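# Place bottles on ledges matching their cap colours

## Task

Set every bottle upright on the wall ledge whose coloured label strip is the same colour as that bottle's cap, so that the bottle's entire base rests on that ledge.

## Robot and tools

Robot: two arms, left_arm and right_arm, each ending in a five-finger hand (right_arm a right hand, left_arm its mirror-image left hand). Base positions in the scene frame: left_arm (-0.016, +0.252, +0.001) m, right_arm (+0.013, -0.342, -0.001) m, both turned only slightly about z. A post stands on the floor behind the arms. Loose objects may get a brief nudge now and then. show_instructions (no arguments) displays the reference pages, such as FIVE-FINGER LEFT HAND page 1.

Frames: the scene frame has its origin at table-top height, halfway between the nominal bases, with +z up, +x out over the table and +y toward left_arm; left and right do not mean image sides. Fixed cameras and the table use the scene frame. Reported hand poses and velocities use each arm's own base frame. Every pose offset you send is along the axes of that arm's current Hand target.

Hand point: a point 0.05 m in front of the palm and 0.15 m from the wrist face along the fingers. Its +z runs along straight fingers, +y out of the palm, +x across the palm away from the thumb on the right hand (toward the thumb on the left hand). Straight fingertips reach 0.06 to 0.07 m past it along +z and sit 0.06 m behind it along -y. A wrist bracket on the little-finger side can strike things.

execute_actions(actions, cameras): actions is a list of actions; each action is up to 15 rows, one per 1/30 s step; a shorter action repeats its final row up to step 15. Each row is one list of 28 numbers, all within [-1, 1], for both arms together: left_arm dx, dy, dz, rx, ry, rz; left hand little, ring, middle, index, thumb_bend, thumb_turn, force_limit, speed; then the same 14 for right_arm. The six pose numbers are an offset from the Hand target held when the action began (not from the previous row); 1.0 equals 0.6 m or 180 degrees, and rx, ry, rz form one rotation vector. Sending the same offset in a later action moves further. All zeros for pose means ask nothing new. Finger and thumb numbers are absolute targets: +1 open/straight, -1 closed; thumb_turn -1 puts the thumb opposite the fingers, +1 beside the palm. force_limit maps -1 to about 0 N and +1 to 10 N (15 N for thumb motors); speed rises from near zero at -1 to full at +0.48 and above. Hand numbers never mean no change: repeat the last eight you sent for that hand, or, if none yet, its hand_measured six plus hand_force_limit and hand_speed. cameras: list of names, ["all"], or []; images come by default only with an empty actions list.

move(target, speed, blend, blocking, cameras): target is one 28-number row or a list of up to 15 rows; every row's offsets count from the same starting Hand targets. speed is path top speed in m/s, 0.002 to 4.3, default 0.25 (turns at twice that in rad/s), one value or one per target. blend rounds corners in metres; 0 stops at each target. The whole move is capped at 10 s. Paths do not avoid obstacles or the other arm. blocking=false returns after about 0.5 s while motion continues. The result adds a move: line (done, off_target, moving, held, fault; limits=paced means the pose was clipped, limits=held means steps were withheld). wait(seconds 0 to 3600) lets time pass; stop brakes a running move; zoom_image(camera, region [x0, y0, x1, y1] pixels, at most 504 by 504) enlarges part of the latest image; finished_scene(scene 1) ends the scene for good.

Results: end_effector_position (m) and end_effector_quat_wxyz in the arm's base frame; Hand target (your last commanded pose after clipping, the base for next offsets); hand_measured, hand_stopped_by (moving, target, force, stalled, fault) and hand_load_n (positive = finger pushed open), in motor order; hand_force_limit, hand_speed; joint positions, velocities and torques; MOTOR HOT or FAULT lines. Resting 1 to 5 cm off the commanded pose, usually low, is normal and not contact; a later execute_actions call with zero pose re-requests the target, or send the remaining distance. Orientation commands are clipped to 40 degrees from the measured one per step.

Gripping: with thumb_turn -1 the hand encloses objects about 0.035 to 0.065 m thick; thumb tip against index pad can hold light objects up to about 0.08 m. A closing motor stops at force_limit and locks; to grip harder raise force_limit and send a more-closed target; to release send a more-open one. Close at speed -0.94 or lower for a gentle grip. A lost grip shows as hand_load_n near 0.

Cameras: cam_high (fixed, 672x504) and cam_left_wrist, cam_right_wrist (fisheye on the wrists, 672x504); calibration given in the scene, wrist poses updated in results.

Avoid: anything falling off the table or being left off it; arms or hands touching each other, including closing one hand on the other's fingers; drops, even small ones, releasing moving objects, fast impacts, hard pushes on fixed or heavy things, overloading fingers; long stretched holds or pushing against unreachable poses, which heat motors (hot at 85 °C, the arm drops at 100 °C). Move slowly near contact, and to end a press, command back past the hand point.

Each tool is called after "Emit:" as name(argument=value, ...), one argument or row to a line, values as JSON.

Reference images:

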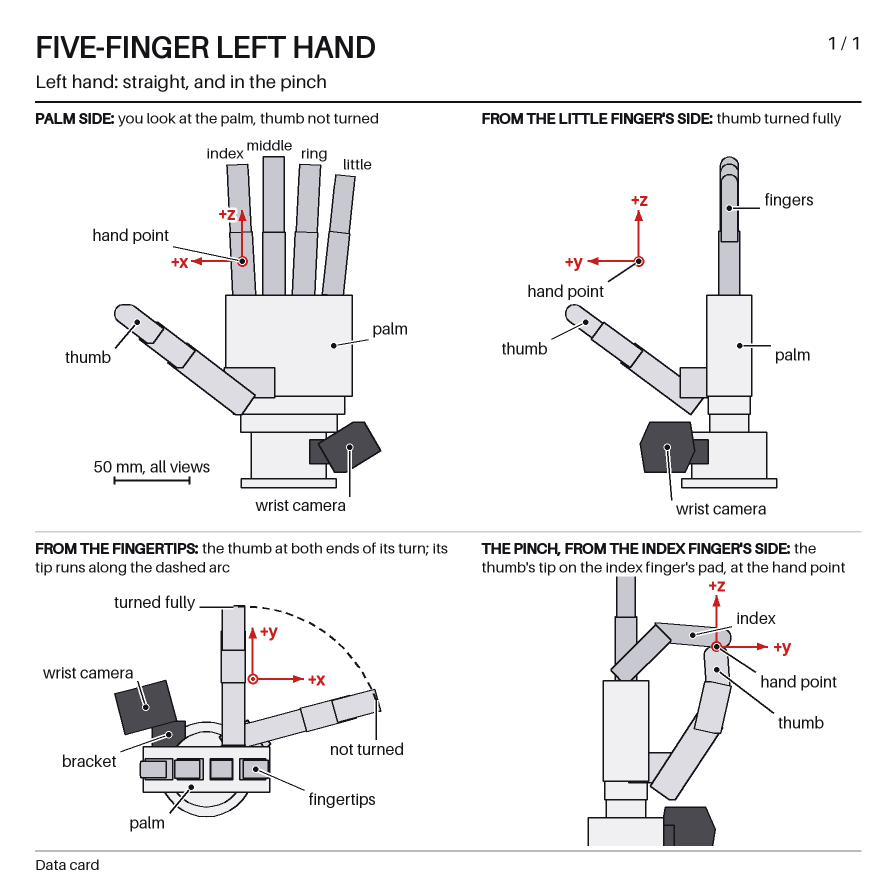

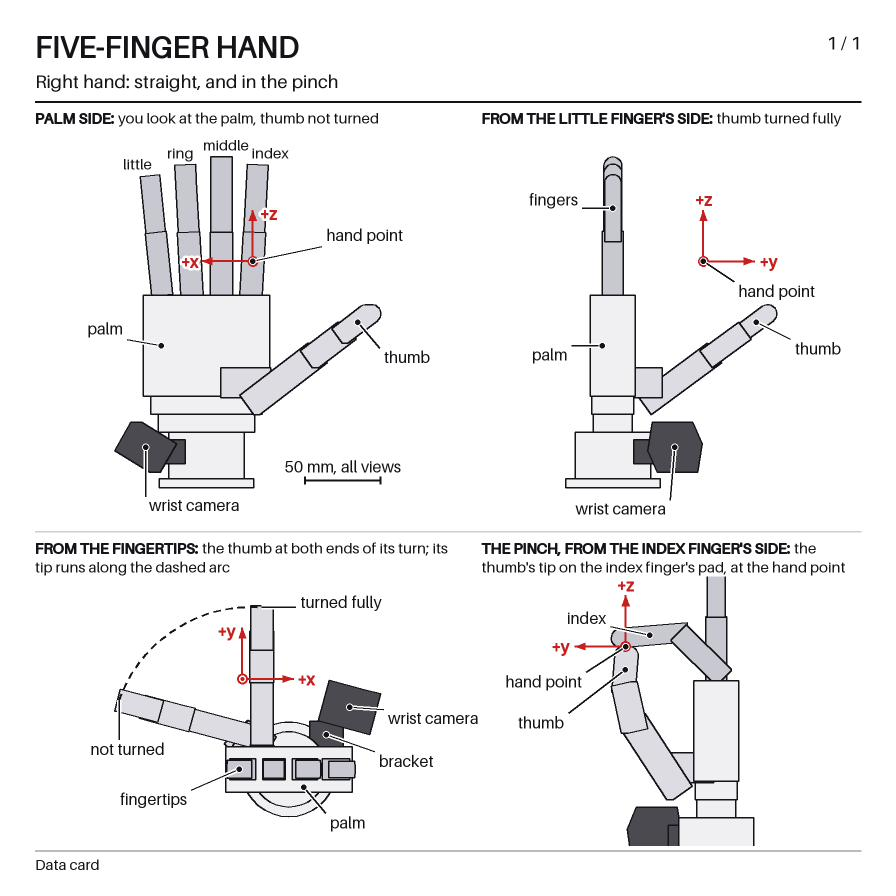

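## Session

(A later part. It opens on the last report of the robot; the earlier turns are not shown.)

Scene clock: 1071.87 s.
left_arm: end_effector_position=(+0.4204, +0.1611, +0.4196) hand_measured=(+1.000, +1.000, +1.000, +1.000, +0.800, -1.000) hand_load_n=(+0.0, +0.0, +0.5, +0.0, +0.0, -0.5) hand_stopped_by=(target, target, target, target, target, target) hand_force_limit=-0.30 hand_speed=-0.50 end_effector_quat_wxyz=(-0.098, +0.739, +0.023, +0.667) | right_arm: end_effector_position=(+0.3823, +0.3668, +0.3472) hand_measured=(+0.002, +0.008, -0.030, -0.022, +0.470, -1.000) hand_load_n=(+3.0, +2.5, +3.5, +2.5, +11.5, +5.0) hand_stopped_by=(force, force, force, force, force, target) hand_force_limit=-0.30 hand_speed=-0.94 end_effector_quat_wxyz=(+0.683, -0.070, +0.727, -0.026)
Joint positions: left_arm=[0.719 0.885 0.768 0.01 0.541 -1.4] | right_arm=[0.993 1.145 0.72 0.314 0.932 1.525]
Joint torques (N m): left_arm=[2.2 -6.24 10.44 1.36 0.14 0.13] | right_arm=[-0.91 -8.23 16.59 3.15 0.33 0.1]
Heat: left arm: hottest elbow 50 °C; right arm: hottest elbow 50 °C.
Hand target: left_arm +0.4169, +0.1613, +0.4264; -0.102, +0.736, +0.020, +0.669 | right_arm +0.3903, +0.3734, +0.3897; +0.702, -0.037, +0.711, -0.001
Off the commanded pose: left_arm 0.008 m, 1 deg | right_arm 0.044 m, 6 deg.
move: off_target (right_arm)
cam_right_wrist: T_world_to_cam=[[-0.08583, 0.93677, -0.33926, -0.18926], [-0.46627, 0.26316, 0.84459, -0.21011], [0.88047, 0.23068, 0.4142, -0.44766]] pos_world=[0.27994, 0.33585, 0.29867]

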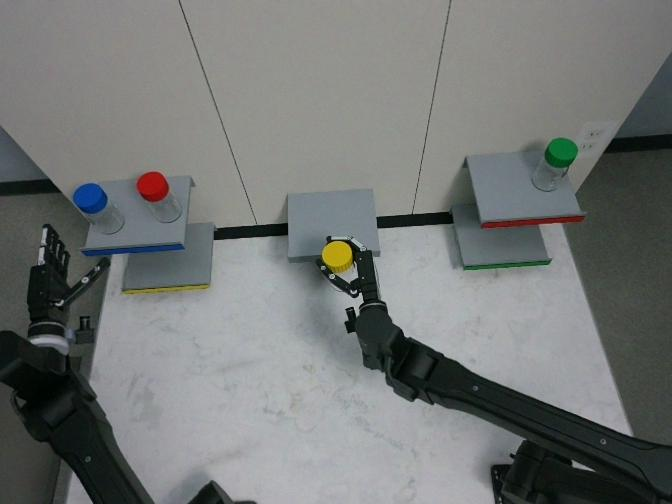

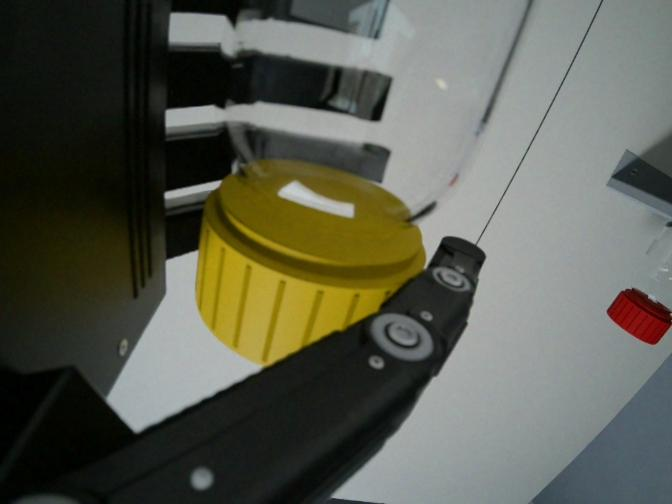

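Emit:
zoom_image(
  camera="cam_high",
  region=[280, 220, 400, 310],
)

Scaled by 4.200 from the camera's image (finer frame: 960x720).

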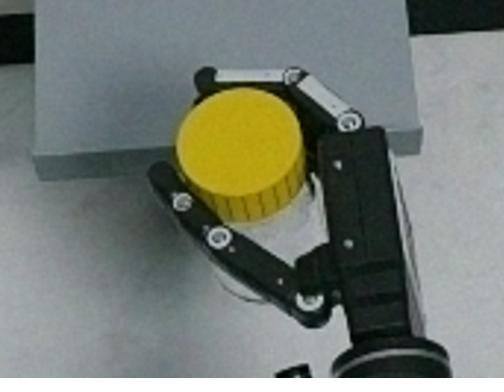

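Emit:
move(
  target=[0,0,0,0,0,0,1,1,1,1,0.8,-1,-0.3,-0.5,-0.0507,-0.0027,0.066,0,-0.011,0.03,-0.4,-0.4,-0.4,-0.4,-0.1,-1,-0.3,-0.94],
  cameras=["cam_high"],
  speed=0.12,
)

Emit:
zoom_image(
  camera="cam_high",
  region=[280, 200, 400, 290],
)

Scene clock: 1103.93 s.
left_arm: end_effector_position=(+0.4204, +0.1611, +0.4196) hand_measured=(+1.000, +1.000, +1.000, +1.000, +0.800, -1.000) hand_load_n=(+0.0, +0.0, +0.0, +0.0, +0.0, +0.0) hand_stopped_by=(target, target, target, target, target, target) hand_force_limit=-0.30 hand_speed=-0.50 end_effector_quat_wxyz=(-0.098, +0.739, +0.023, +0.667) | right_arm: end_effector_position=(+0.4230, +0.3693, +0.3749) hand_measured=(+0.002, +0.008, -0.030, -0.022, +0.470, -1.000) hand_load_n=(+3.0, +2.5, +3.5, +2.5, +11.5, +5.0) hand_stopped_by=(force, force, force, force, force, target) hand_force_limit=-0.30 hand_speed=-0.94 end_effector_quat_wxyz=(+0.694, -0.036, +0.719, +0.002)
Joint positions: left_arm=[0.719 0.885 0.768 0.01 0.541 -1.4] | right_arm=[0.911 1.211 0.806 0.349 0.858 1.565]
Joint torques (N m): left_arm=[1.9 -5.89 10.41 1.5 0.12 0.09] | right_arm=[-1.38 -9.52 16.85 3.14 -0.11 0.2]
Heat: left arm: hottest elbow 50 °C; right arm: hottest elbow 54 °C.
Hand target: left_arm +0.4169, +0.1613, +0.4264; -0.102, +0.736, +0.020, +0.669 | right_arm +0.4303, +0.3754, +0.4196; +0.714, -0.003, +0.700, +0.033
Off the commanded pose: left_arm 0.008 m, 1 deg | right_arm 0.046 m, 6 deg.
move: off_target (right_arm)

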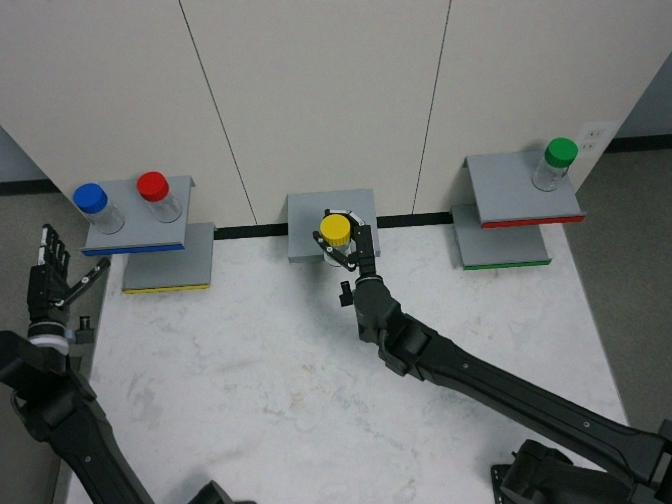

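Scaled by 4.200 from the camera's image (finer frame: 960x720).

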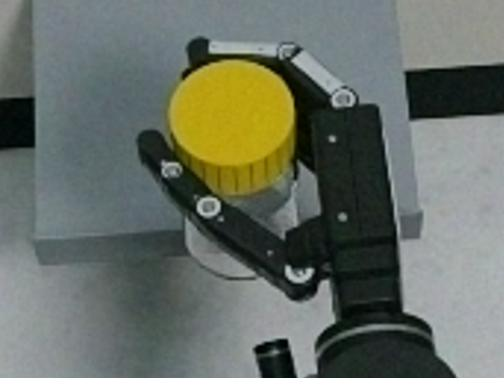

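Emit:
move(
  target=[0,0,0,0,0,0,1,1,1,1,0.8,-1,-0.3,-0.5,-0.0158,0.0005,0.209,0,0,0,-0.4,-0.4,-0.4,-0.4,-0.1,-1,-0.3,-0.94],
  cameras=["cam_high"],
  speed=0.12,
)

Emit:
zoom_image(
  camera="cam_high",
  region=[280, 170, 400, 260],
)

Scene clock: 1118.30 s.
left_arm: end_effector_position=(+0.4204, +0.1611, +0.4196) hand_measured=(+1.000, +1.000, +1.000, +1.000, +0.800, -1.000) hand_load_n=(+0.0, +0.0, +0.0, +0.0, +0.0, -0.5) hand_stopped_by=(target, target, target, target, target, target) hand_force_limit=-0.30 hand_speed=-0.50 end_effector_quat_wxyz=(-0.098, +0.739, +0.023, +0.667) | right_arm: end_effector_position=(+0.5473, +0.3752, +0.3946) hand_measured=(+0.002, +0.008, -0.030, -0.022, +0.470, -1.000) hand_load_n=(+3.0, +3.0, +4.0, +2.5, +11.5, +5.0) hand_stopped_by=(force, force, force, force, force, target) hand_force_limit=-0.30 hand_speed=-0.94 end_effector_quat_wxyz=(+0.698, -0.024, +0.716, +0.011)
Joint positions: left_arm=[0.719 0.885 0.768 0.01 0.541 -1.4] | right_arm=[0.71 1.441 1.059 0.349 0.662 1.573]
Joint torques (N m): left_arm=[1.9 -6.3 10.41 1.68 0.15 0.08] | right_arm=[-1.2 -13.57 17.09 2.21 -0.13 0.2]
Heat: left arm: hottest elbow 50 °C; right arm: hottest elbow 59 °C.
Hand target: left_arm +0.4169, +0.1613, +0.4264; -0.102, +0.736, +0.020, +0.669 | right_arm +0.5553, +0.3816, +0.4317; +0.714, -0.003, +0.700, +0.033
Off the commanded pose: left_arm 0.008 m, 1 deg | right_arm 0.038 m, 4 deg.
move: off_target (right_arm)

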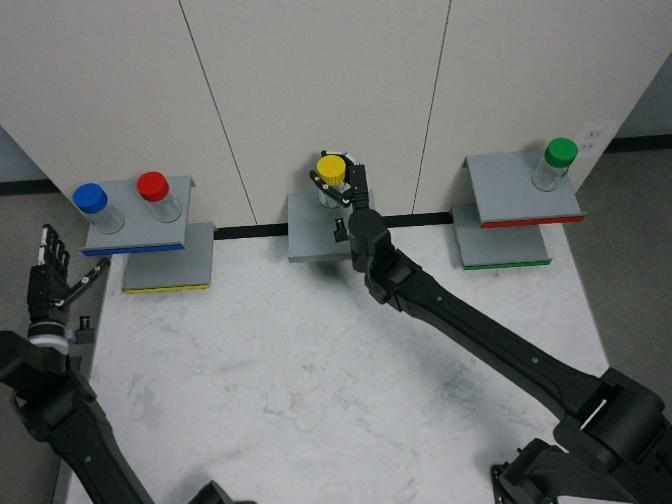

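Scaled by 4.200 from the camera's image (finer frame: 960x720).

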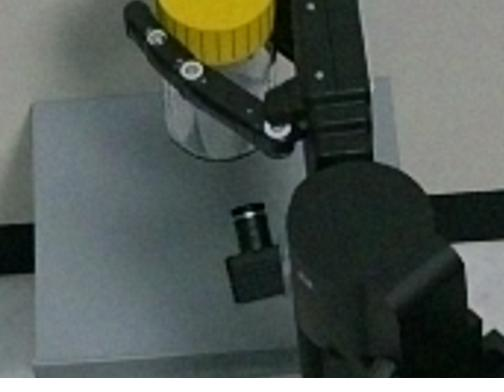

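Emit:
move(
  target=[0,0,0,0,0,0,1,1,1,1,0.8,-1,-0.3,-0.5,0.0833,-0.0035,-0.0017,0,0,-0.008,-0.4,-0.4,-0.4,-0.4,-0.1,-1,-0.3,-0.94],
  cameras=["cam_high"],
  speed=0.12,
)

Emit:
zoom_image(
  camera="cam_high",
  region=[280, 140, 400, 260],
)

Scene clock: 1127.83 s.
left_arm: end_effector_position=(+0.4204, +0.1611, +0.4196) hand_measured=(+1.000, +1.000, +1.000, +1.000, +0.800, -1.000) hand_load_n=(+0.0, +0.0, +0.0, +0.0, +0.0, +0.0) hand_stopped_by=(target, target, target, target, target, target) hand_force_limit=-0.30 hand_speed=-0.50 end_effector_quat_wxyz=(-0.098, +0.739, +0.023, +0.667) | right_arm: end_effector_position=(+0.5538, +0.3812, +0.3650) hand_measured=(+0.002, +0.008, -0.030, -0.022, +0.470, -1.000) hand_load_n=(+3.0, +2.5, +4.0, +2.5, +11.0, +5.0) hand_stopped_by=(force, force, force, force, force, target) hand_force_limit=-0.30 hand_speed=-0.94 end_effector_quat_wxyz=(+0.701, -0.022, +0.712, +0.013)
Joint positions: left_arm=[0.719 0.885 0.768 0.01 0.541 -1.4] | right_arm=[0.71 1.5 1.029 0.451 0.66 1.571]
Joint torques (N m): left_arm=[2.37 -5.83 10.52 1.55 0.11 0.11] | right_arm=[-1.44 -14.68 12.22 3.4 -0.13 -0.03]
Heat: left arm: hottest elbow 50 °C; right arm: hottest elbow 62 °C.
Hand target: left_arm +0.4169, +0.1613, +0.4264; -0.102, +0.736, +0.020, +0.669 | right_arm +0.5553, +0.3816, +0.3817; +0.714, -0.012, +0.700, +0.024
Off the commanded pose: left_arm 0.008 m, 1 deg | right_arm 0.017 m, 3 deg.
move: off_target (right_arm)

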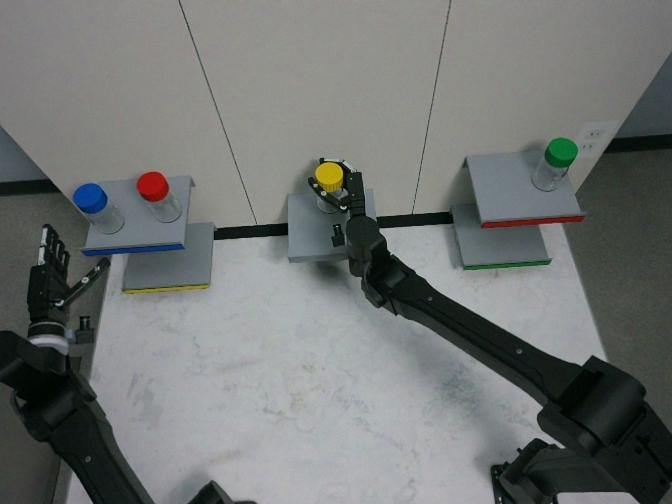

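Scaled by 4.200 from the camera's image (finer frame: 960x720).

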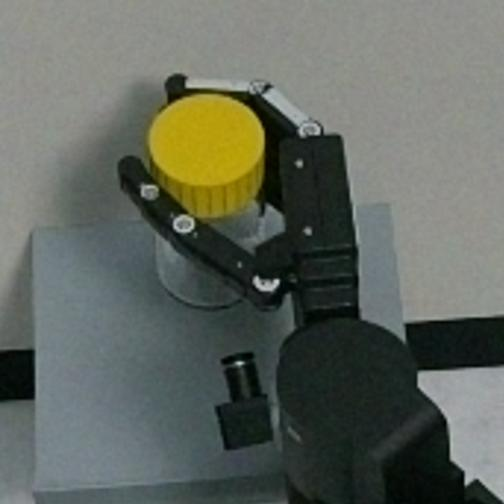

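Emit:
move(
  target=[0,0,0,0,0,0,1,1,1,1,0.8,-1,-0.3,-0.5,0.0667,0.001,-0.0097,0,0.007,-0.015,-0.4,-0.4,-0.4,-0.4,-0.1,-1,-0.3,-0.94],
  cameras=["cam_high"],
  speed=0.1,
)

Emit:
zoom_image(
  camera="cam_high",
  region=[290, 160, 370, 220],
)

Scene clock: 1153.17 s.
left_arm: end_effector_position=(+0.4204, +0.1611, +0.4196) hand_measured=(+1.000, +1.000, +1.000, +1.000, +0.800, -1.000) hand_load_n=(+0.0, +0.0, +0.0, +0.0, +0.0, +0.0) hand_stopped_by=(target, target, target, target, target, target) hand_force_limit=-0.30 hand_speed=-0.50 end_effector_quat_wxyz=(-0.098, +0.739, +0.023, +0.667) | right_arm: end_effector_position=(+0.5503, +0.3791, +0.3249) hand_measured=(+0.002, +0.008, -0.030, -0.022, +0.470, -1.000) hand_load_n=(+3.0, +2.5, +3.5, +3.0, +11.0, +4.5) hand_stopped_by=(force, force, force, force, force, target) hand_force_limit=-0.30 hand_speed=-0.94 end_effector_quat_wxyz=(+0.694, -0.039, +0.719, -0.003)
Joint positions: left_arm=[0.719 0.885 0.768 0.01 0.541 -1.4] | right_arm=[0.71 1.531 0.971 0.512 0.66 1.542]
Joint torques (N m): left_arm=[2.14 -6.07 10.43 1.58 0.11 0.14] | right_arm=[-0.79 -14.74 11.78 3.4 0.14 -0.03]
Heat: left arm: hottest elbow 50 °C; right arm: hottest elbow 56 °C.
Hand target: left_arm +0.4169, +0.1613, +0.4264; -0.102, +0.736, +0.020, +0.669 | right_arm +0.5502, +0.3826, +0.3415; +0.707, -0.029, +0.707, +0.007
Off the commanded pose: left_arm 0.008 m, 1 deg | right_arm 0.017 m, 3 deg.
move: off_target (right_arm)

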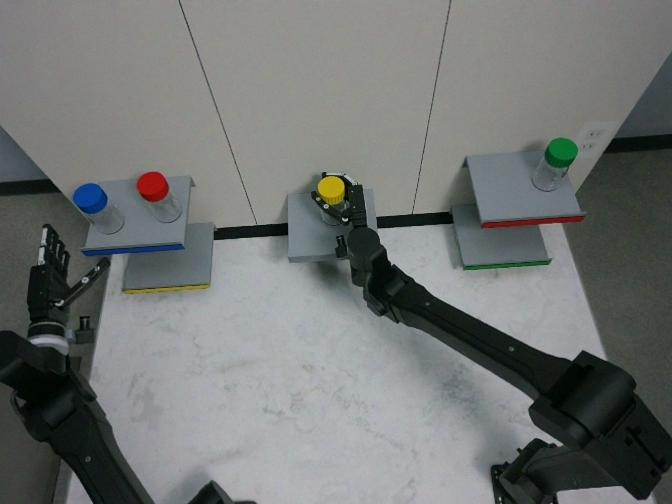

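Scaled by 6.300 from the camera's image (finer frame: 960x720).

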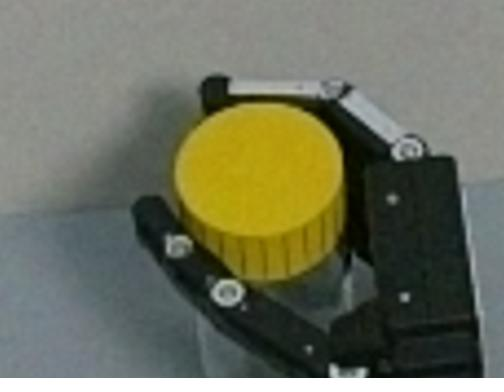

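Emit:
zoom_image(
  camera="cam_high",
  region=[300, 165, 380, 255],
)

Scaled by 5.600 from the camera's image (finer frame: 960x720).

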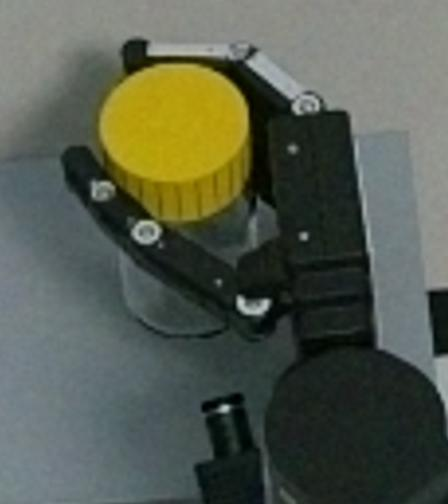

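Emit:
move(
  target=[0,0,0,0,0,0,1,1,1,1,0.8,-1,-0.3,-0.5,0.0333,0,0,0,0.003,0.002,-0.4,-0.4,-0.4,-0.4,-0.1,-1,-0.3,-0.94],
  cameras=["cam_high"],
  speed=0.08,
)

Emit:
zoom_image(
  camera="cam_high",
  region=[300, 165, 380, 255],
)

Scene clock: 1171.30 s.
left_arm: end_effector_position=(+0.4204, +0.1611, +0.4196) hand_measured=(+1.000, +1.000, +1.000, +1.000, +0.800, -1.000) hand_load_n=(+0.0, +0.0, +0.0, +0.0, +0.0, -0.5) hand_stopped_by=(target, target, target, target, target, target) hand_force_limit=-0.30 hand_speed=-0.50 end_effector_quat_wxyz=(-0.098, +0.739, +0.023, +0.667) | right_arm: end_effector_position=(+0.5499, +0.3787, +0.3059) hand_measured=(+0.002, +0.008, -0.030, -0.022, +0.470, -1.000) hand_load_n=(+3.0, +2.5, +4.0, +2.5, +11.5, +5.0) hand_stopped_by=(force, force, force, force, force, target) hand_force_limit=-0.30 hand_speed=-0.94 end_effector_quat_wxyz=(+0.691, -0.041, +0.722, -0.005)
Joint positions: left_arm=[0.719 0.885 0.768 0.01 0.541 -1.4] | right_arm=[0.71 1.556 0.948 0.55 0.66 1.542]
Joint torques (N m): left_arm=[2.32 -6.12 10.5 1.52 0.14 0.1] | right_arm=[-0.85 -14.8 11.43 3.38 0.14 0.11]
Heat: left arm: hottest elbow 51 °C; right arm: hottest elbow 54 °C.
Hand target: left_arm +0.4169, +0.1613, +0.4264; -0.102, +0.736, +0.020, +0.669 | right_arm +0.5503, +0.3820, +0.3216; +0.703, -0.026, +0.710, +0.009
Off the commanded pose: left_arm 0.008 m, 1 deg | right_arm 0.016 m, 3 deg.
move: off_target (right_arm)

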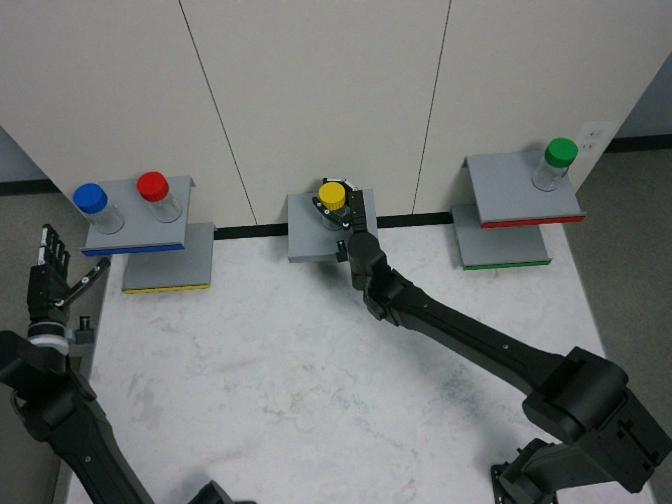

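Scaled by 5.600 from the camera's image (finer frame: 960x720).

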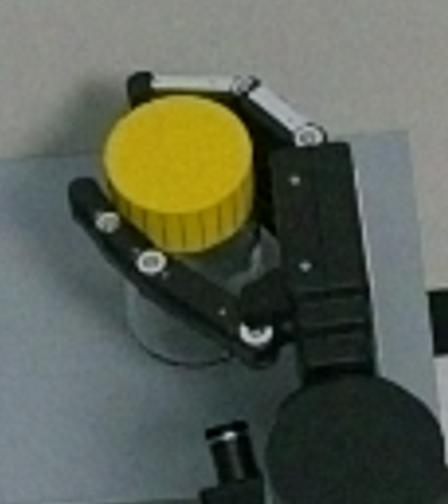

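Emit:
move(
  target=[0,0,0,0,0,0,1,1,1,1,0.8,-1,-0.3,-0.5,0.0133,0,0,0,0,0.003,-0.4,-0.4,-0.4,-0.4,-0.1,-1,-0.3,-0.94],
  cameras=["cam_high"],
  speed=0.05,
)

Emit:
zoom_image(
  camera="cam_high",
  region=[300, 165, 380, 255],
)

Scene clock: 1178.93 s.
left_arm: end_effector_position=(+0.4204, +0.1611, +0.4196) hand_measured=(+1.000, +1.000, +1.000, +1.000, +0.800, -1.000) hand_load_n=(+0.0, +0.0, +0.0, +0.0, +0.0, +0.0) hand_stopped_by=(target, target, target, target, target, target) hand_force_limit=-0.30 hand_speed=-0.50 end_effector_quat_wxyz=(-0.098, +0.739, +0.023, +0.667) | right_arm: end_effector_position=(+0.5498, +0.3787, +0.3007) hand_measured=(+0.002, +0.008, -0.030, -0.022, +0.470, -1.000) hand_load_n=(+3.0, +2.5, +3.5, +2.5, +11.0, +5.0) hand_stopped_by=(force, force, force, force, force, target) hand_force_limit=-0.30 hand_speed=-0.94 end_effector_quat_wxyz=(+0.692, -0.040, +0.721, -0.004)
Joint positions: left_arm=[0.719 0.885 0.768 0.01 0.541 -1.4] | right_arm=[0.71 1.566 0.941 0.573 0.66 1.542]
Joint torques (N m): left_arm=[2.08 -6.3 10.43 1.68 0.17 0.13] | right_arm=[-0.85 -14.62 11.14 3.38 0.14 0.2]
Heat: left arm: hottest elbow 51 °C; right arm: hottest elbow 55 °C.
Hand target: left_arm +0.4169, +0.1613, +0.4264; -0.102, +0.736, +0.020, +0.669 | right_arm +0.5502, +0.3818, +0.3136; +0.703, -0.023, +0.711, +0.012
Off the commanded pose: left_arm 0.008 m, 1 deg | right_arm 0.013 m, 3 deg.
move: off_target (right_arm)

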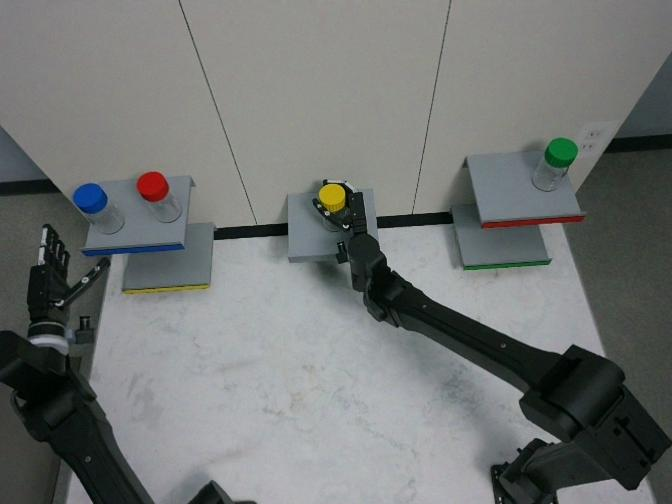

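Scaled by 5.600 from the camera's image (finer frame: 960x720).

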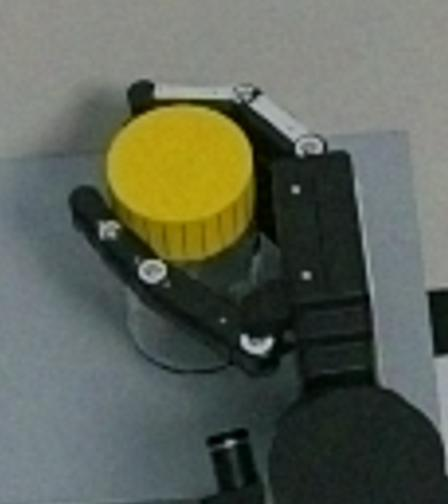

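Emit:
move(
  target=[0,0,0,0,0,0,1,1,1,1,0.8,-1,-0.3,-0.5,0.0100,0,0,0,0,0,-0.4,-0.4,-0.4,-0.4,-0.1,-1,-0.3,-0.94],
  cameras=["cam_high"],
  speed=0.05,
)

Emit:
zoom_image(
  camera="cam_high",
  region=[300, 165, 380, 255],
)

Scene clock: 1186.57 s.
left_arm: end_effector_position=(+0.4204, +0.1611, +0.4196) hand_measured=(+1.000, +1.000, +1.000, +1.000, +0.800, -1.000) hand_load_n=(+0.0, +0.0, +0.0, +0.0, +0.0, +0.0) hand_stopped_by=(target, target, target, target, target, target) hand_force_limit=-0.30 hand_speed=-0.50 end_effector_quat_wxyz=(-0.098, +0.739, +0.023, +0.667) | right_arm: end_effector_position=(+0.5496, +0.3785, +0.2973) hand_measured=(+0.002, +0.008, -0.030, -0.022, +0.470, -1.000) hand_load_n=(+3.0, +2.5, +3.5, +2.5, +11.5, +5.0) hand_stopped_by=(force, force, force, force, force, target) hand_force_limit=-0.30 hand_speed=-0.94 end_effector_quat_wxyz=(+0.694, -0.038, +0.719, -0.002)
Joint positions: left_arm=[0.719 0.885 0.768 0.01 0.541 -1.4] | right_arm=[0.71 1.574 0.934 0.592 0.66 1.544]
Joint torques (N m): left_arm=[1.96 -6.53 10.43 1.63 0.13 0.11] | right_arm=[-0.79 -14.39 10.93 3.36 0.13 0.19]
Heat: left arm: hottest elbow 51 °C; right arm: hottest elbow 53 °C.
Hand target: left_arm +0.4169, +0.1613, +0.4264; -0.102, +0.736, +0.020, +0.669 | right_arm +0.5501, +0.3817, +0.3076; +0.703, -0.023, +0.711, +0.012
Off the commanded pose: left_arm 0.008 m, 1 deg | right_arm 0.011 m, 3 deg.
move: off_target (right_arm)

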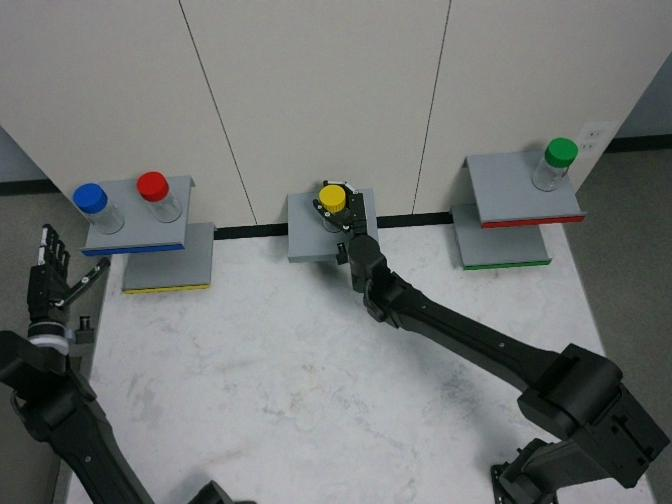

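Scaled by 5.600 from the camera's image (finer frame: 960x720).

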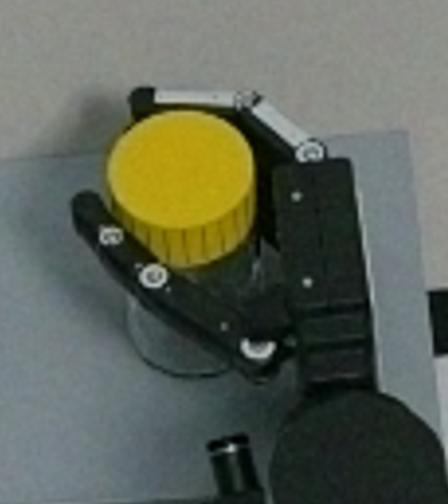

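Emit:
move(
  target=[0,0,0,0,0,0,1,1,1,1,0.8,-1,-0.3,-0.5,0.0100,0,0,0,0,0,-0.4,-0.4,-0.4,-0.4,-0.1,-1,-0.3,-0.94],
  cameras=["cam_high"],
  speed=0.05,
)

Emit:
zoom_image(
  camera="cam_high",
  region=[300, 165, 380, 255],
)

Scene clock: 1192.67 s.
left_arm: end_effector_position=(+0.4204, +0.1611, +0.4196) hand_measured=(+1.000, +1.000, +1.000, +1.000, +0.800, -1.000) hand_load_n=(+0.0, +0.0, -0.5, +0.0, +0.0, +0.0) hand_stopped_by=(target, target, target, target, target, target) hand_force_limit=-0.30 hand_speed=-0.50 end_effector_quat_wxyz=(-0.098, +0.739, +0.023, +0.667) | right_arm: end_effector_position=(+0.5492, +0.3781, +0.2971) hand_measured=(+0.002, +0.008, -0.030, -0.022, +0.470, -1.000) hand_load_n=(+3.0, +2.5, +4.0, +3.0, +11.5, +5.0) hand_stopped_by=(force, force, force, force, force, target) hand_force_limit=-0.30 hand_speed=-0.94 end_effector_quat_wxyz=(+0.697, -0.035, +0.717, +0.000)
Joint positions: left_arm=[0.719 0.885 0.768 0.01 0.541 -1.4] | right_arm=[0.71 1.579 0.93 0.612 0.66 1.545]
Joint torques (N m): left_arm=[2.02 -6.36 10.45 1.54 0.14 0.12] | right_arm=[-0.79 -13.98 10.61 3.23 0.13 0.17]
Heat: left arm: hottest elbow 51 °C; right arm: hottest elbow 53 °C.
Hand target: left_arm +0.4169, +0.1613, +0.4264; -0.102, +0.736, +0.020, +0.669 | right_arm +0.5501, +0.3816, +0.3016; +0.703, -0.023, +0.711, +0.012
Off the commanded pose: left_arm 0.008 m, 1 deg | right_arm 0.006 m, 2 deg.
move: done

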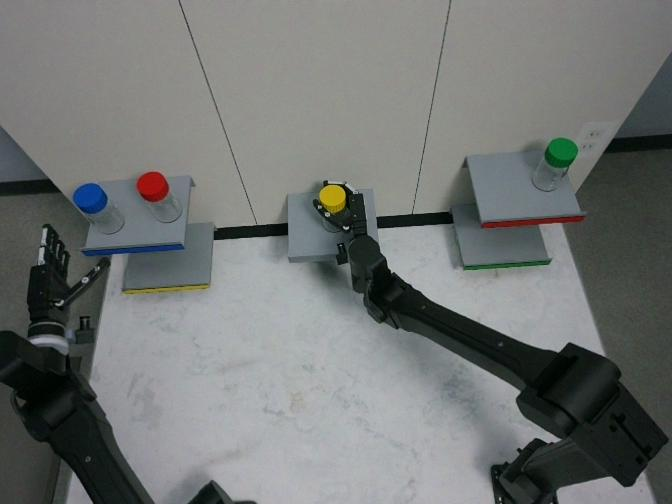

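Scaled by 5.600 from the camera's image (finer frame: 960x720).

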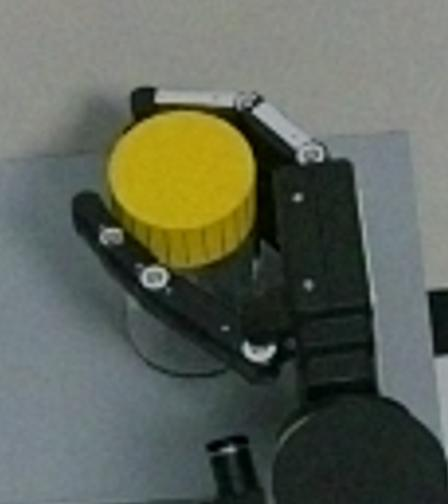

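Emit:
move(
  target=[0,0,0,0,0,0,1,1,1,1,0.8,-1,-0.3,-0.5,0,0,0,0,0,0,0.15,0.15,0.12,0.12,0.6,-1,-0.3,-0.9],
  cameras=["cam_right_wrist"],
)

Emit:
move(
  target=[0,0,0,0,0,0,1,1,1,1,0.8,-1,-0.3,-0.5,0,0,0,0,0,0,1,1,1,1,1,-1,-0.3,-0.6],
  cameras=["cam_high"],
)

Emit:
zoom_image(
  camera="cam_high",
  region=[300, 165, 380, 255],
)

Scene clock: 1201.97 s.
left_arm: end_effector_position=(+0.4204, +0.1611, +0.4196) hand_measured=(+1.000, +1.000, +1.000, +1.000, +0.800, -1.000) hand_load_n=(+0.0, +0.0, +0.0, +0.0, -0.5, +0.0) hand_stopped_by=(target, target, target, target, target, target) hand_force_limit=-0.30 hand_speed=-0.50 end_effector_quat_wxyz=(-0.098, +0.739, +0.023, +0.667) | right_arm: end_effector_position=(+0.5468, +0.3812, +0.2995) hand_measured=(+0.150, +0.150, +0.120, +0.120, +0.600, -1.000) hand_load_n=(+0.0, +0.0, +0.0, +0.0, +0.0, -0.5) hand_stopped_by=(target, target, target, target, target, target) hand_force_limit=-0.30 hand_speed=-0.90 end_effector_quat_wxyz=(+0.699, -0.033, +0.715, +0.006)
Joint positions: left_arm=[0.719 0.885 0.768 0.01 0.541 -1.4] | right_arm=[0.716 1.579 0.93 0.619 0.66 1.552]
Joint torques (N m): left_arm=[1.96 -5.89 10.36 1.52 0.13 0.11] | right_arm=[-0.79 -13.98 10.59 2.96 0.13 0.11]
Heat: left arm: hottest elbow 51 °C; right arm: hottest elbow 53 °C.
Hand target: left_arm +0.4169, +0.1613, +0.4264; -0.102, +0.736, +0.020, +0.669 | right_arm +0.5501, +0.3816, +0.3016; +0.703, -0.023, +0.711, +0.012
Off the commanded pose: left_arm 0.008 m, 1 deg | right_arm 0.004 m, 2 deg.
move: done
cam_right_wrist: T_world_to_cam=[[-0.06901, 0.96639, -0.24763, -0.25271], [-0.49638, 0.18205, 0.8488, -0.05076], [0.86536, 0.18149, 0.46713, -0.56487]] pos_world=[0.44618, 0.35598, 0.24438]

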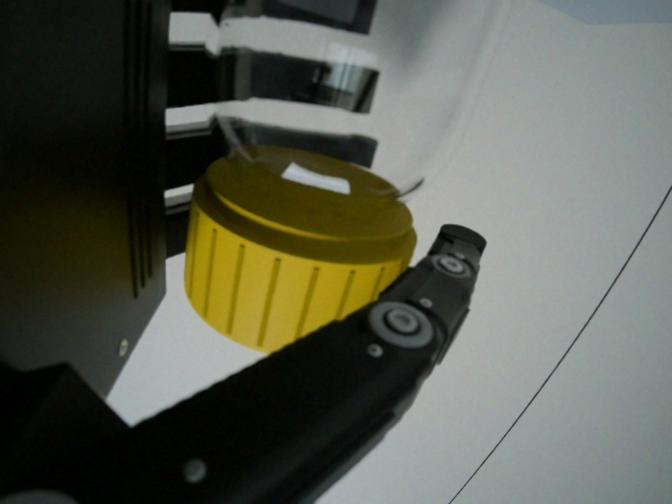

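Scene clock: 1203.33 s.
left_arm: end_effector_position=(+0.4204, +0.1611, +0.4196) hand_measured=(+1.000, +1.000, +1.000, +1.000, +0.800, -1.000) hand_load_n=(+0.0, +0.0, +0.0, +0.0, +0.0, -0.5) hand_stopped_by=(target, target, target, target, target, target) hand_force_limit=-0.30 hand_speed=-0.50 end_effector_quat_wxyz=(-0.098, +0.739, +0.023, +0.667) | right_arm: end_effector_position=(+0.5468, +0.3812, +0.2995) hand_measured=(+1.000, +1.000, +1.000, +1.000, +1.000, -1.000) hand_load_n=(+0.0, +0.0, +0.0, +0.0, +0.0, +0.0) hand_stopped_by=(target, target, target, target, target, target) hand_force_limit=-0.30 hand_speed=-0.60 end_effector_quat_wxyz=(+0.699, -0.033, +0.715, +0.006)
Joint positions: left_arm=[0.719 0.885 0.768 0.01 0.541 -1.4] | right_arm=[0.716 1.579 0.93 0.619 0.66 1.552]
Joint torques (N m): left_arm=[1.96 -6.36 10.47 1.47 0.13 0.11] | right_arm=[-0.85 -13.98 10.61 2.96 0.14 0.1]
Heat: left arm: hottest elbow 51 °C; right arm: hottest elbow 53 °C.
Hand target: left_arm +0.4169, +0.1613, +0.4264; -0.102, +0.736, +0.020, +0.669 | right_arm +0.5501, +0.3816, +0.3016; +0.703, -0.023, +0.711, +0.012
Off the commanded pose: left_arm 0.008 m, 1 deg | right_arm 0.004 m, 2 deg.
move: done

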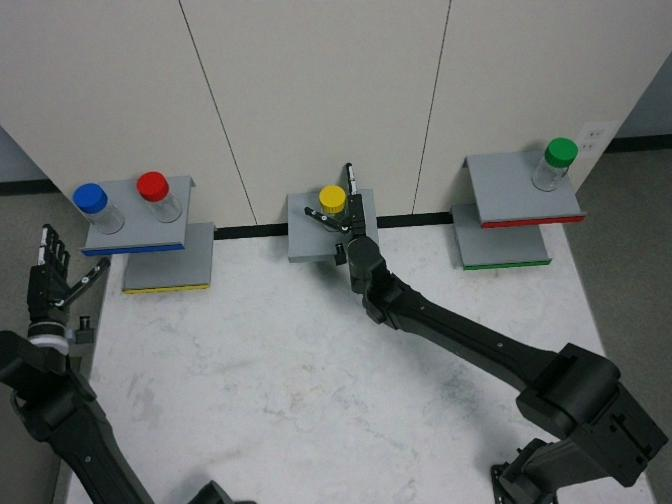

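Scaled by 5.600 from the camera's image (finer frame: 960x720).

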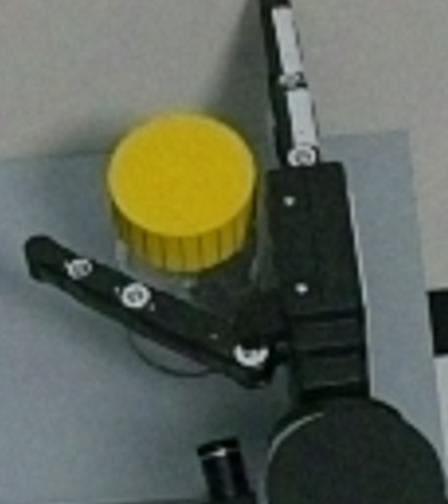

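Emit:
move(
  target=[
    [0,0,0,0,0,0,1,1,1,1,0.8,-1,-0.3,-0.5,-0.0199,-0.007,-0.0005,0,0,0,1,1,1,1,1,-1,-0.3,-0.6],
    [0,0,0,0,0,0,1,1,1,1,0.8,-1,-0.3,-0.5,-0.0298,-0.0073,-0.2844,0,0,0,1,1,1,1,1,-1,-0.3,-0.6],
    [-0.055,0.7375,-0.1138,-0.056,0.0137,-0.0355,1,1,1,1,0.8,-1,-0.3,-0.5,-0.2182,-0.7555,-0.3154,0,0,0.005,1,1,1,1,1,-1,-0.3,-0.6],
  ],
  cameras=["all"],
  blend=[0.004,0.03,0],
  speed=[0.06,0.15,0.2],
)

Scene clock: 1245.47 s.
left_arm: end_effector_position=(+0.4126, -0.2724, +0.3127) hand_measured=(+1.000, +1.000, +1.000, +1.000, +0.800, -1.000) hand_load_n=(+0.0, +0.0, +0.0, +0.0, +0.0, +0.0) hand_stopped_by=(target, target, target, target, target, target) hand_force_limit=-0.30 hand_speed=-0.50 end_effector_quat_wxyz=(-0.019, +0.741, -0.020, +0.671) | right_arm: end_effector_position=(+0.3827, -0.0769, +0.4098) hand_measured=(+1.000, +1.000, +1.000, +1.000, +1.000, -1.000) hand_load_n=(+0.0, +0.0, +0.0, +0.0, +0.0, -0.5) hand_stopped_by=(target, target, target, target, target, target) hand_force_limit=-0.30 hand_speed=-0.60 end_effector_quat_wxyz=(+0.685, -0.004, +0.728, +0.028)
Joint positions: left_arm=[-0.77 1.045 0.562 0.344 -0.766 -1.612] | right_arm=[-0.65 0.73 0.628 0.024 -0.696 1.556]
Joint torques (N m): left_arm=[0.44 -5.6 12.97 2.91 -0.22 -0.03] | right_arm=[-1.44 -2.43 16.65 2.86 -0.27 0.02]
Heat: left arm: hottest elbow 51 °C; right arm: hottest elbow 53 °C.
Hand target: left_arm +0.4198, -0.2801, +0.3449; +0.000, +0.725, +0.000, +0.688 | right_arm +0.3851, -0.0786, +0.4412; +0.703, -0.017, +0.711, +0.018
Off the commanded pose: left_arm 0.034 m, 4 deg | right_arm 0.031 m, 3 deg.
move: off_target (left_arm, right_arm)
cam_left_wrist: T_world_to_cam=[[0.05543, 0.94571, 0.32026, 0.13717], [-0.45975, -0.26055, 0.84896, -0.15079], [0.88632, -0.1943, 0.42035, -0.43284]] pos_world=[0.3067, -0.25311, 0.26603]
cam_right_wrist: T_world_to_cam=[[-0.06581, 0.98226, -0.17558, 0.17633], [-0.45925, 0.1264, 0.87927, -0.17341], [0.88586, 0.1385, 0.44279, -0.39255]] pos_world=[0.27971, -0.09691, 0.35725]

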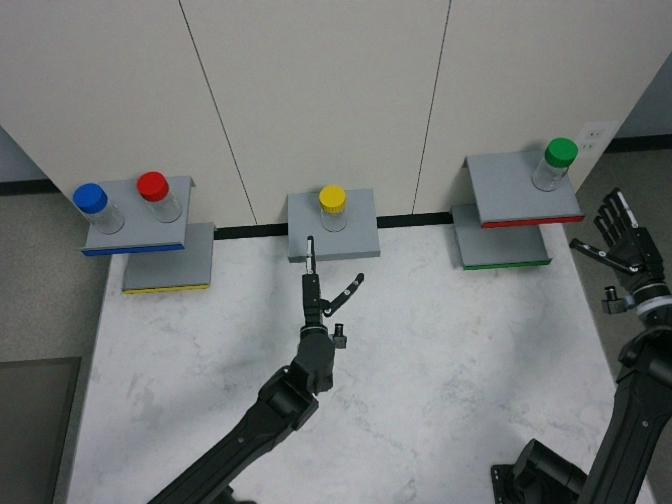

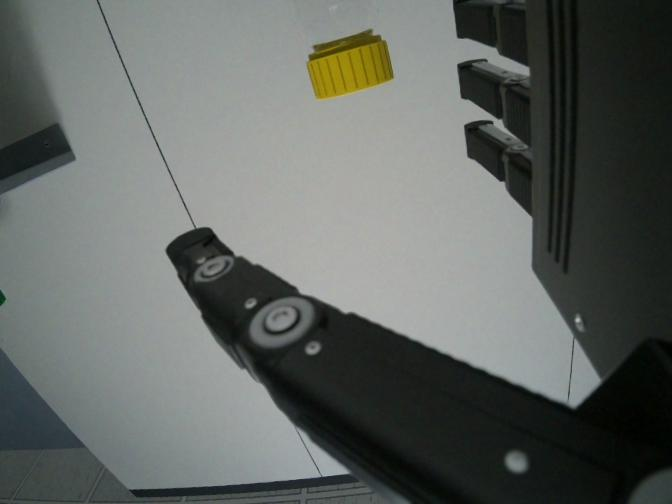

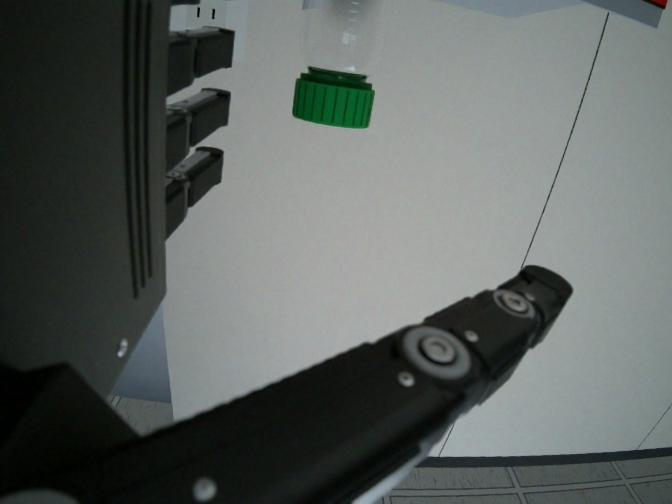

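Emit:
move(
  target=[0.0295,0.0133,0.1769,0,0,-0.0165,1,1,1,1,0.8,-1,-0.3,-0.5,-0.0273,0.0177,0.1958,0,0,-0.01,1,1,1,1,0.9,-1,-0.3,-0.6],
  cameras=["all"],
  speed=0.13,
)

Scene clock: 1285.20 s.
left_arm: end_effector_position=(+0.5147, -0.2854, +0.3262) hand_measured=(+1.000, +1.000, +1.000, +1.000, +0.800, -1.000) hand_load_n=(+0.0, +0.0, +0.0, +0.0, +0.0, +0.0) hand_stopped_by=(target, target, target, target, target, target) hand_force_limit=-0.30 hand_speed=-0.50 end_effector_quat_wxyz=(+0.003, +0.743, -0.001, +0.670) | right_arm: end_effector_position=(+0.4957, -0.0605, +0.4265) hand_measured=(+1.000, +1.000, +1.000, +1.000, +0.900, -1.000) hand_load_n=(+0.0, +0.0, +0.0, +0.0, +0.0, -0.5) hand_stopped_by=(target, target, target, target, target, target) hand_force_limit=-0.30 hand_speed=-0.60 end_effector_quat_wxyz=(+0.683, -0.017, +0.730, +0.019)
Joint positions: left_arm=[-0.612 1.295 0.779 0.39 -0.604 -1.646] | right_arm=[-0.405 1.02 0.822 0.125 -0.455 1.542]
Joint torques (N m): left_arm=[2.2 -9.47 12.94 2.92 0.03 -0.06] | right_arm=[-0.5 -6.53 16.61 3.02 0.12 -0.11]
Heat: left arm: hottest elbow 52 °C; right arm: hottest elbow 64 °C.
Hand target: left_arm +0.5267, -0.2882, +0.3570; +0.018, +0.725, +0.019, +0.688 | right_arm +0.5021, -0.0621, +0.4563; +0.703, -0.029, +0.710, +0.007
Off the commanded pose: left_arm 0.033 m, 4 deg | right_arm 0.030 m, 4 deg.
move: off_target (left_arm, right_arm)
cam_left_wrist: T_world_to_cam=[[0.05651, 0.96263, 0.26486, 0.16182], [-0.456, -0.21111, 0.86458, -0.11165], [0.88818, -0.16963, 0.42703, -0.52777]] pos_world=[0.4087, -0.26887, 0.27905]
cam_right_wrist: T_world_to_cam=[[-0.07246, 0.97561, -0.2072, 0.18699], [-0.45738, 0.15211, 0.87616, -0.13638], [0.88631, 0.15826, 0.43521, -0.49806]] pos_world=[0.39261, -0.08286, 0.375]

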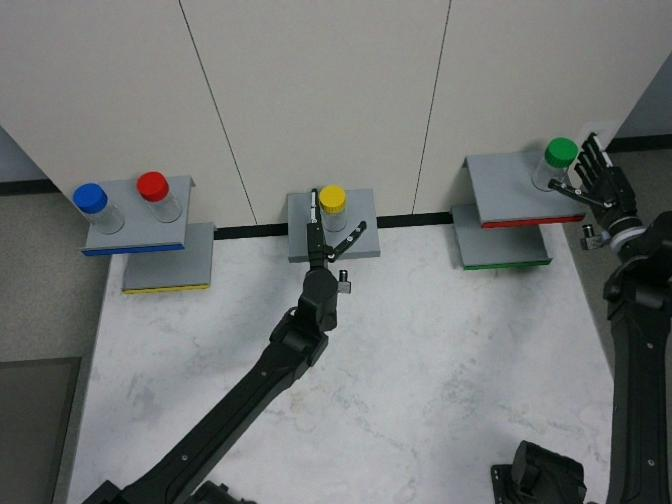

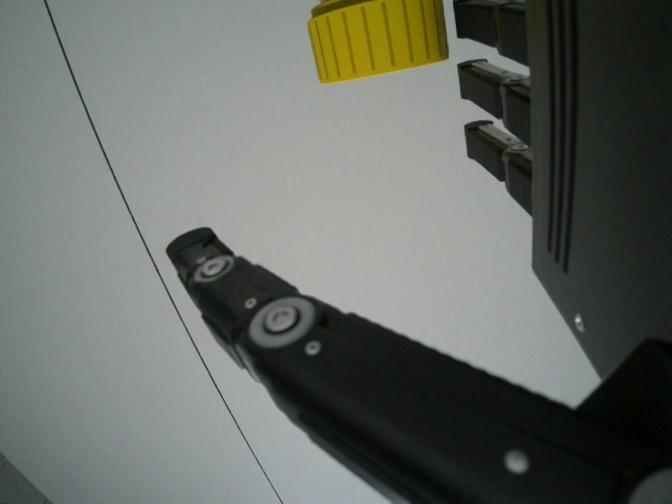

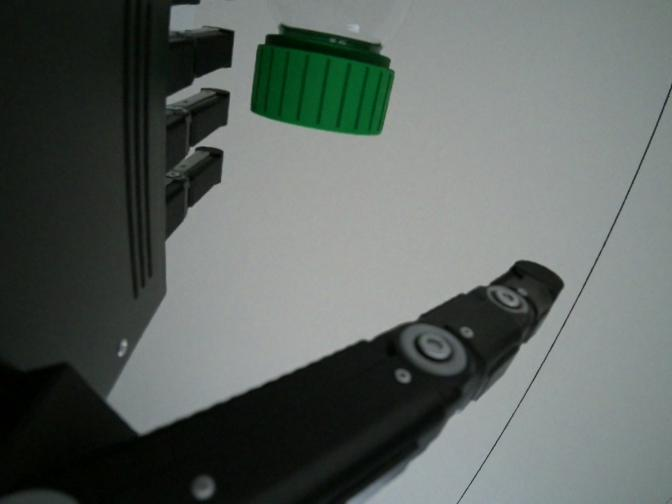

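Emit:
move(
  target=[-0.0063,-0.0137,0.1221,0,0.012,0,1,1,1,1,0.8,-1,-0.3,-0.5,0.0122,-0.0025,0.1218,0,0,0,1,1,1,1,0.9,-1,-0.3,-0.6],
  cameras=["all"],
  speed=0.1,
)

Scene clock: 1310.67 s.
left_arm: end_effector_position=(+0.5873, -0.2787, +0.3210) hand_measured=(+1.000, +1.000, +1.000, +1.000, +0.800, -1.000) hand_load_n=(+0.0, +0.0, +0.0, +0.5, +0.0, -0.5) hand_stopped_by=(target, target, target, target, target, target) hand_force_limit=-0.30 hand_speed=-0.50 end_effector_quat_wxyz=(+0.010, +0.731, +0.008, +0.682) | right_arm: end_effector_position=(+0.5667, -0.0593, +0.4197) hand_measured=(+1.000, +1.000, +1.000, +1.000, +0.900, -1.000) hand_load_n=(+0.0, +0.0, +0.0, +0.0, +0.0, -0.5) hand_stopped_by=(target, target, target, target, target, target) hand_force_limit=-0.30 hand_speed=-0.60 end_effector_quat_wxyz=(+0.683, -0.019, +0.730, +0.016)
Joint positions: left_arm=[-0.508 1.474 0.904 0.491 -0.503 -1.635] | right_arm=[-0.331 1.215 0.945 0.199 -0.38 1.542]
Joint torques (N m): left_arm=[2.14 -12.34 12.6 3.03 0.05 0.11] | right_arm=[-0.44 -9.58 16.4 3.06 0.13 -0.1]
Heat: left arm: hottest elbow 55 °C; right arm: hottest elbow 61 °C.
Hand target: left_arm +0.5997, -0.2802, +0.3490; +0.018, +0.712, +0.019, +0.702 | right_arm +0.5751, -0.0602, +0.4482; +0.703, -0.029, +0.710, +0.007
Off the commanded pose: left_arm 0.031 m, 3 deg | right_arm 0.030 m, 4 deg.
move: off_target (left_arm, right_arm)
cam_left_wrist: T_world_to_cam=[[0.04514, 0.96869, 0.24416, 0.1677], [-0.48541, -0.19234, 0.85286, -0.0463], [0.87312, -0.15701, 0.46153, -0.58752]] pos_world=[0.48293, -0.26361, 0.2697]
cam_right_wrist: T_world_to_cam=[[-0.07128, 0.97453, -0.21263, 0.19113], [-0.45669, 0.15762, 0.87555, -0.09788], [0.88676, 0.15952, 0.43382, -0.55774]] pos_world=[0.46351, -0.08187, 0.3683]

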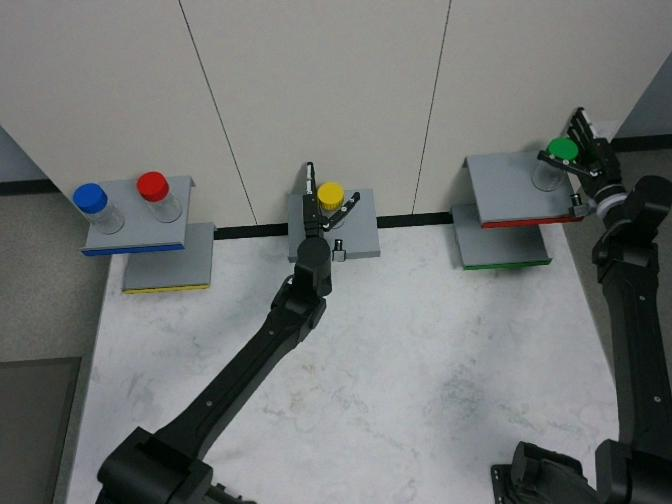

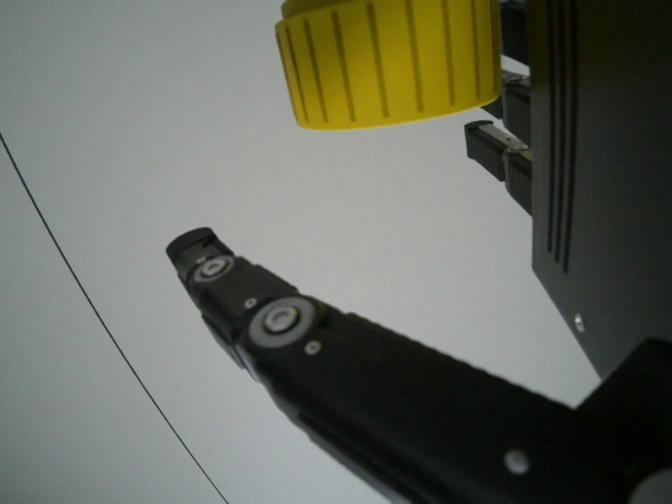

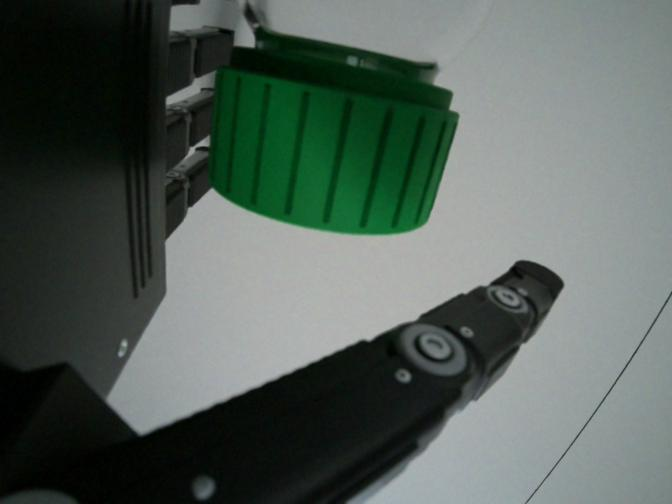

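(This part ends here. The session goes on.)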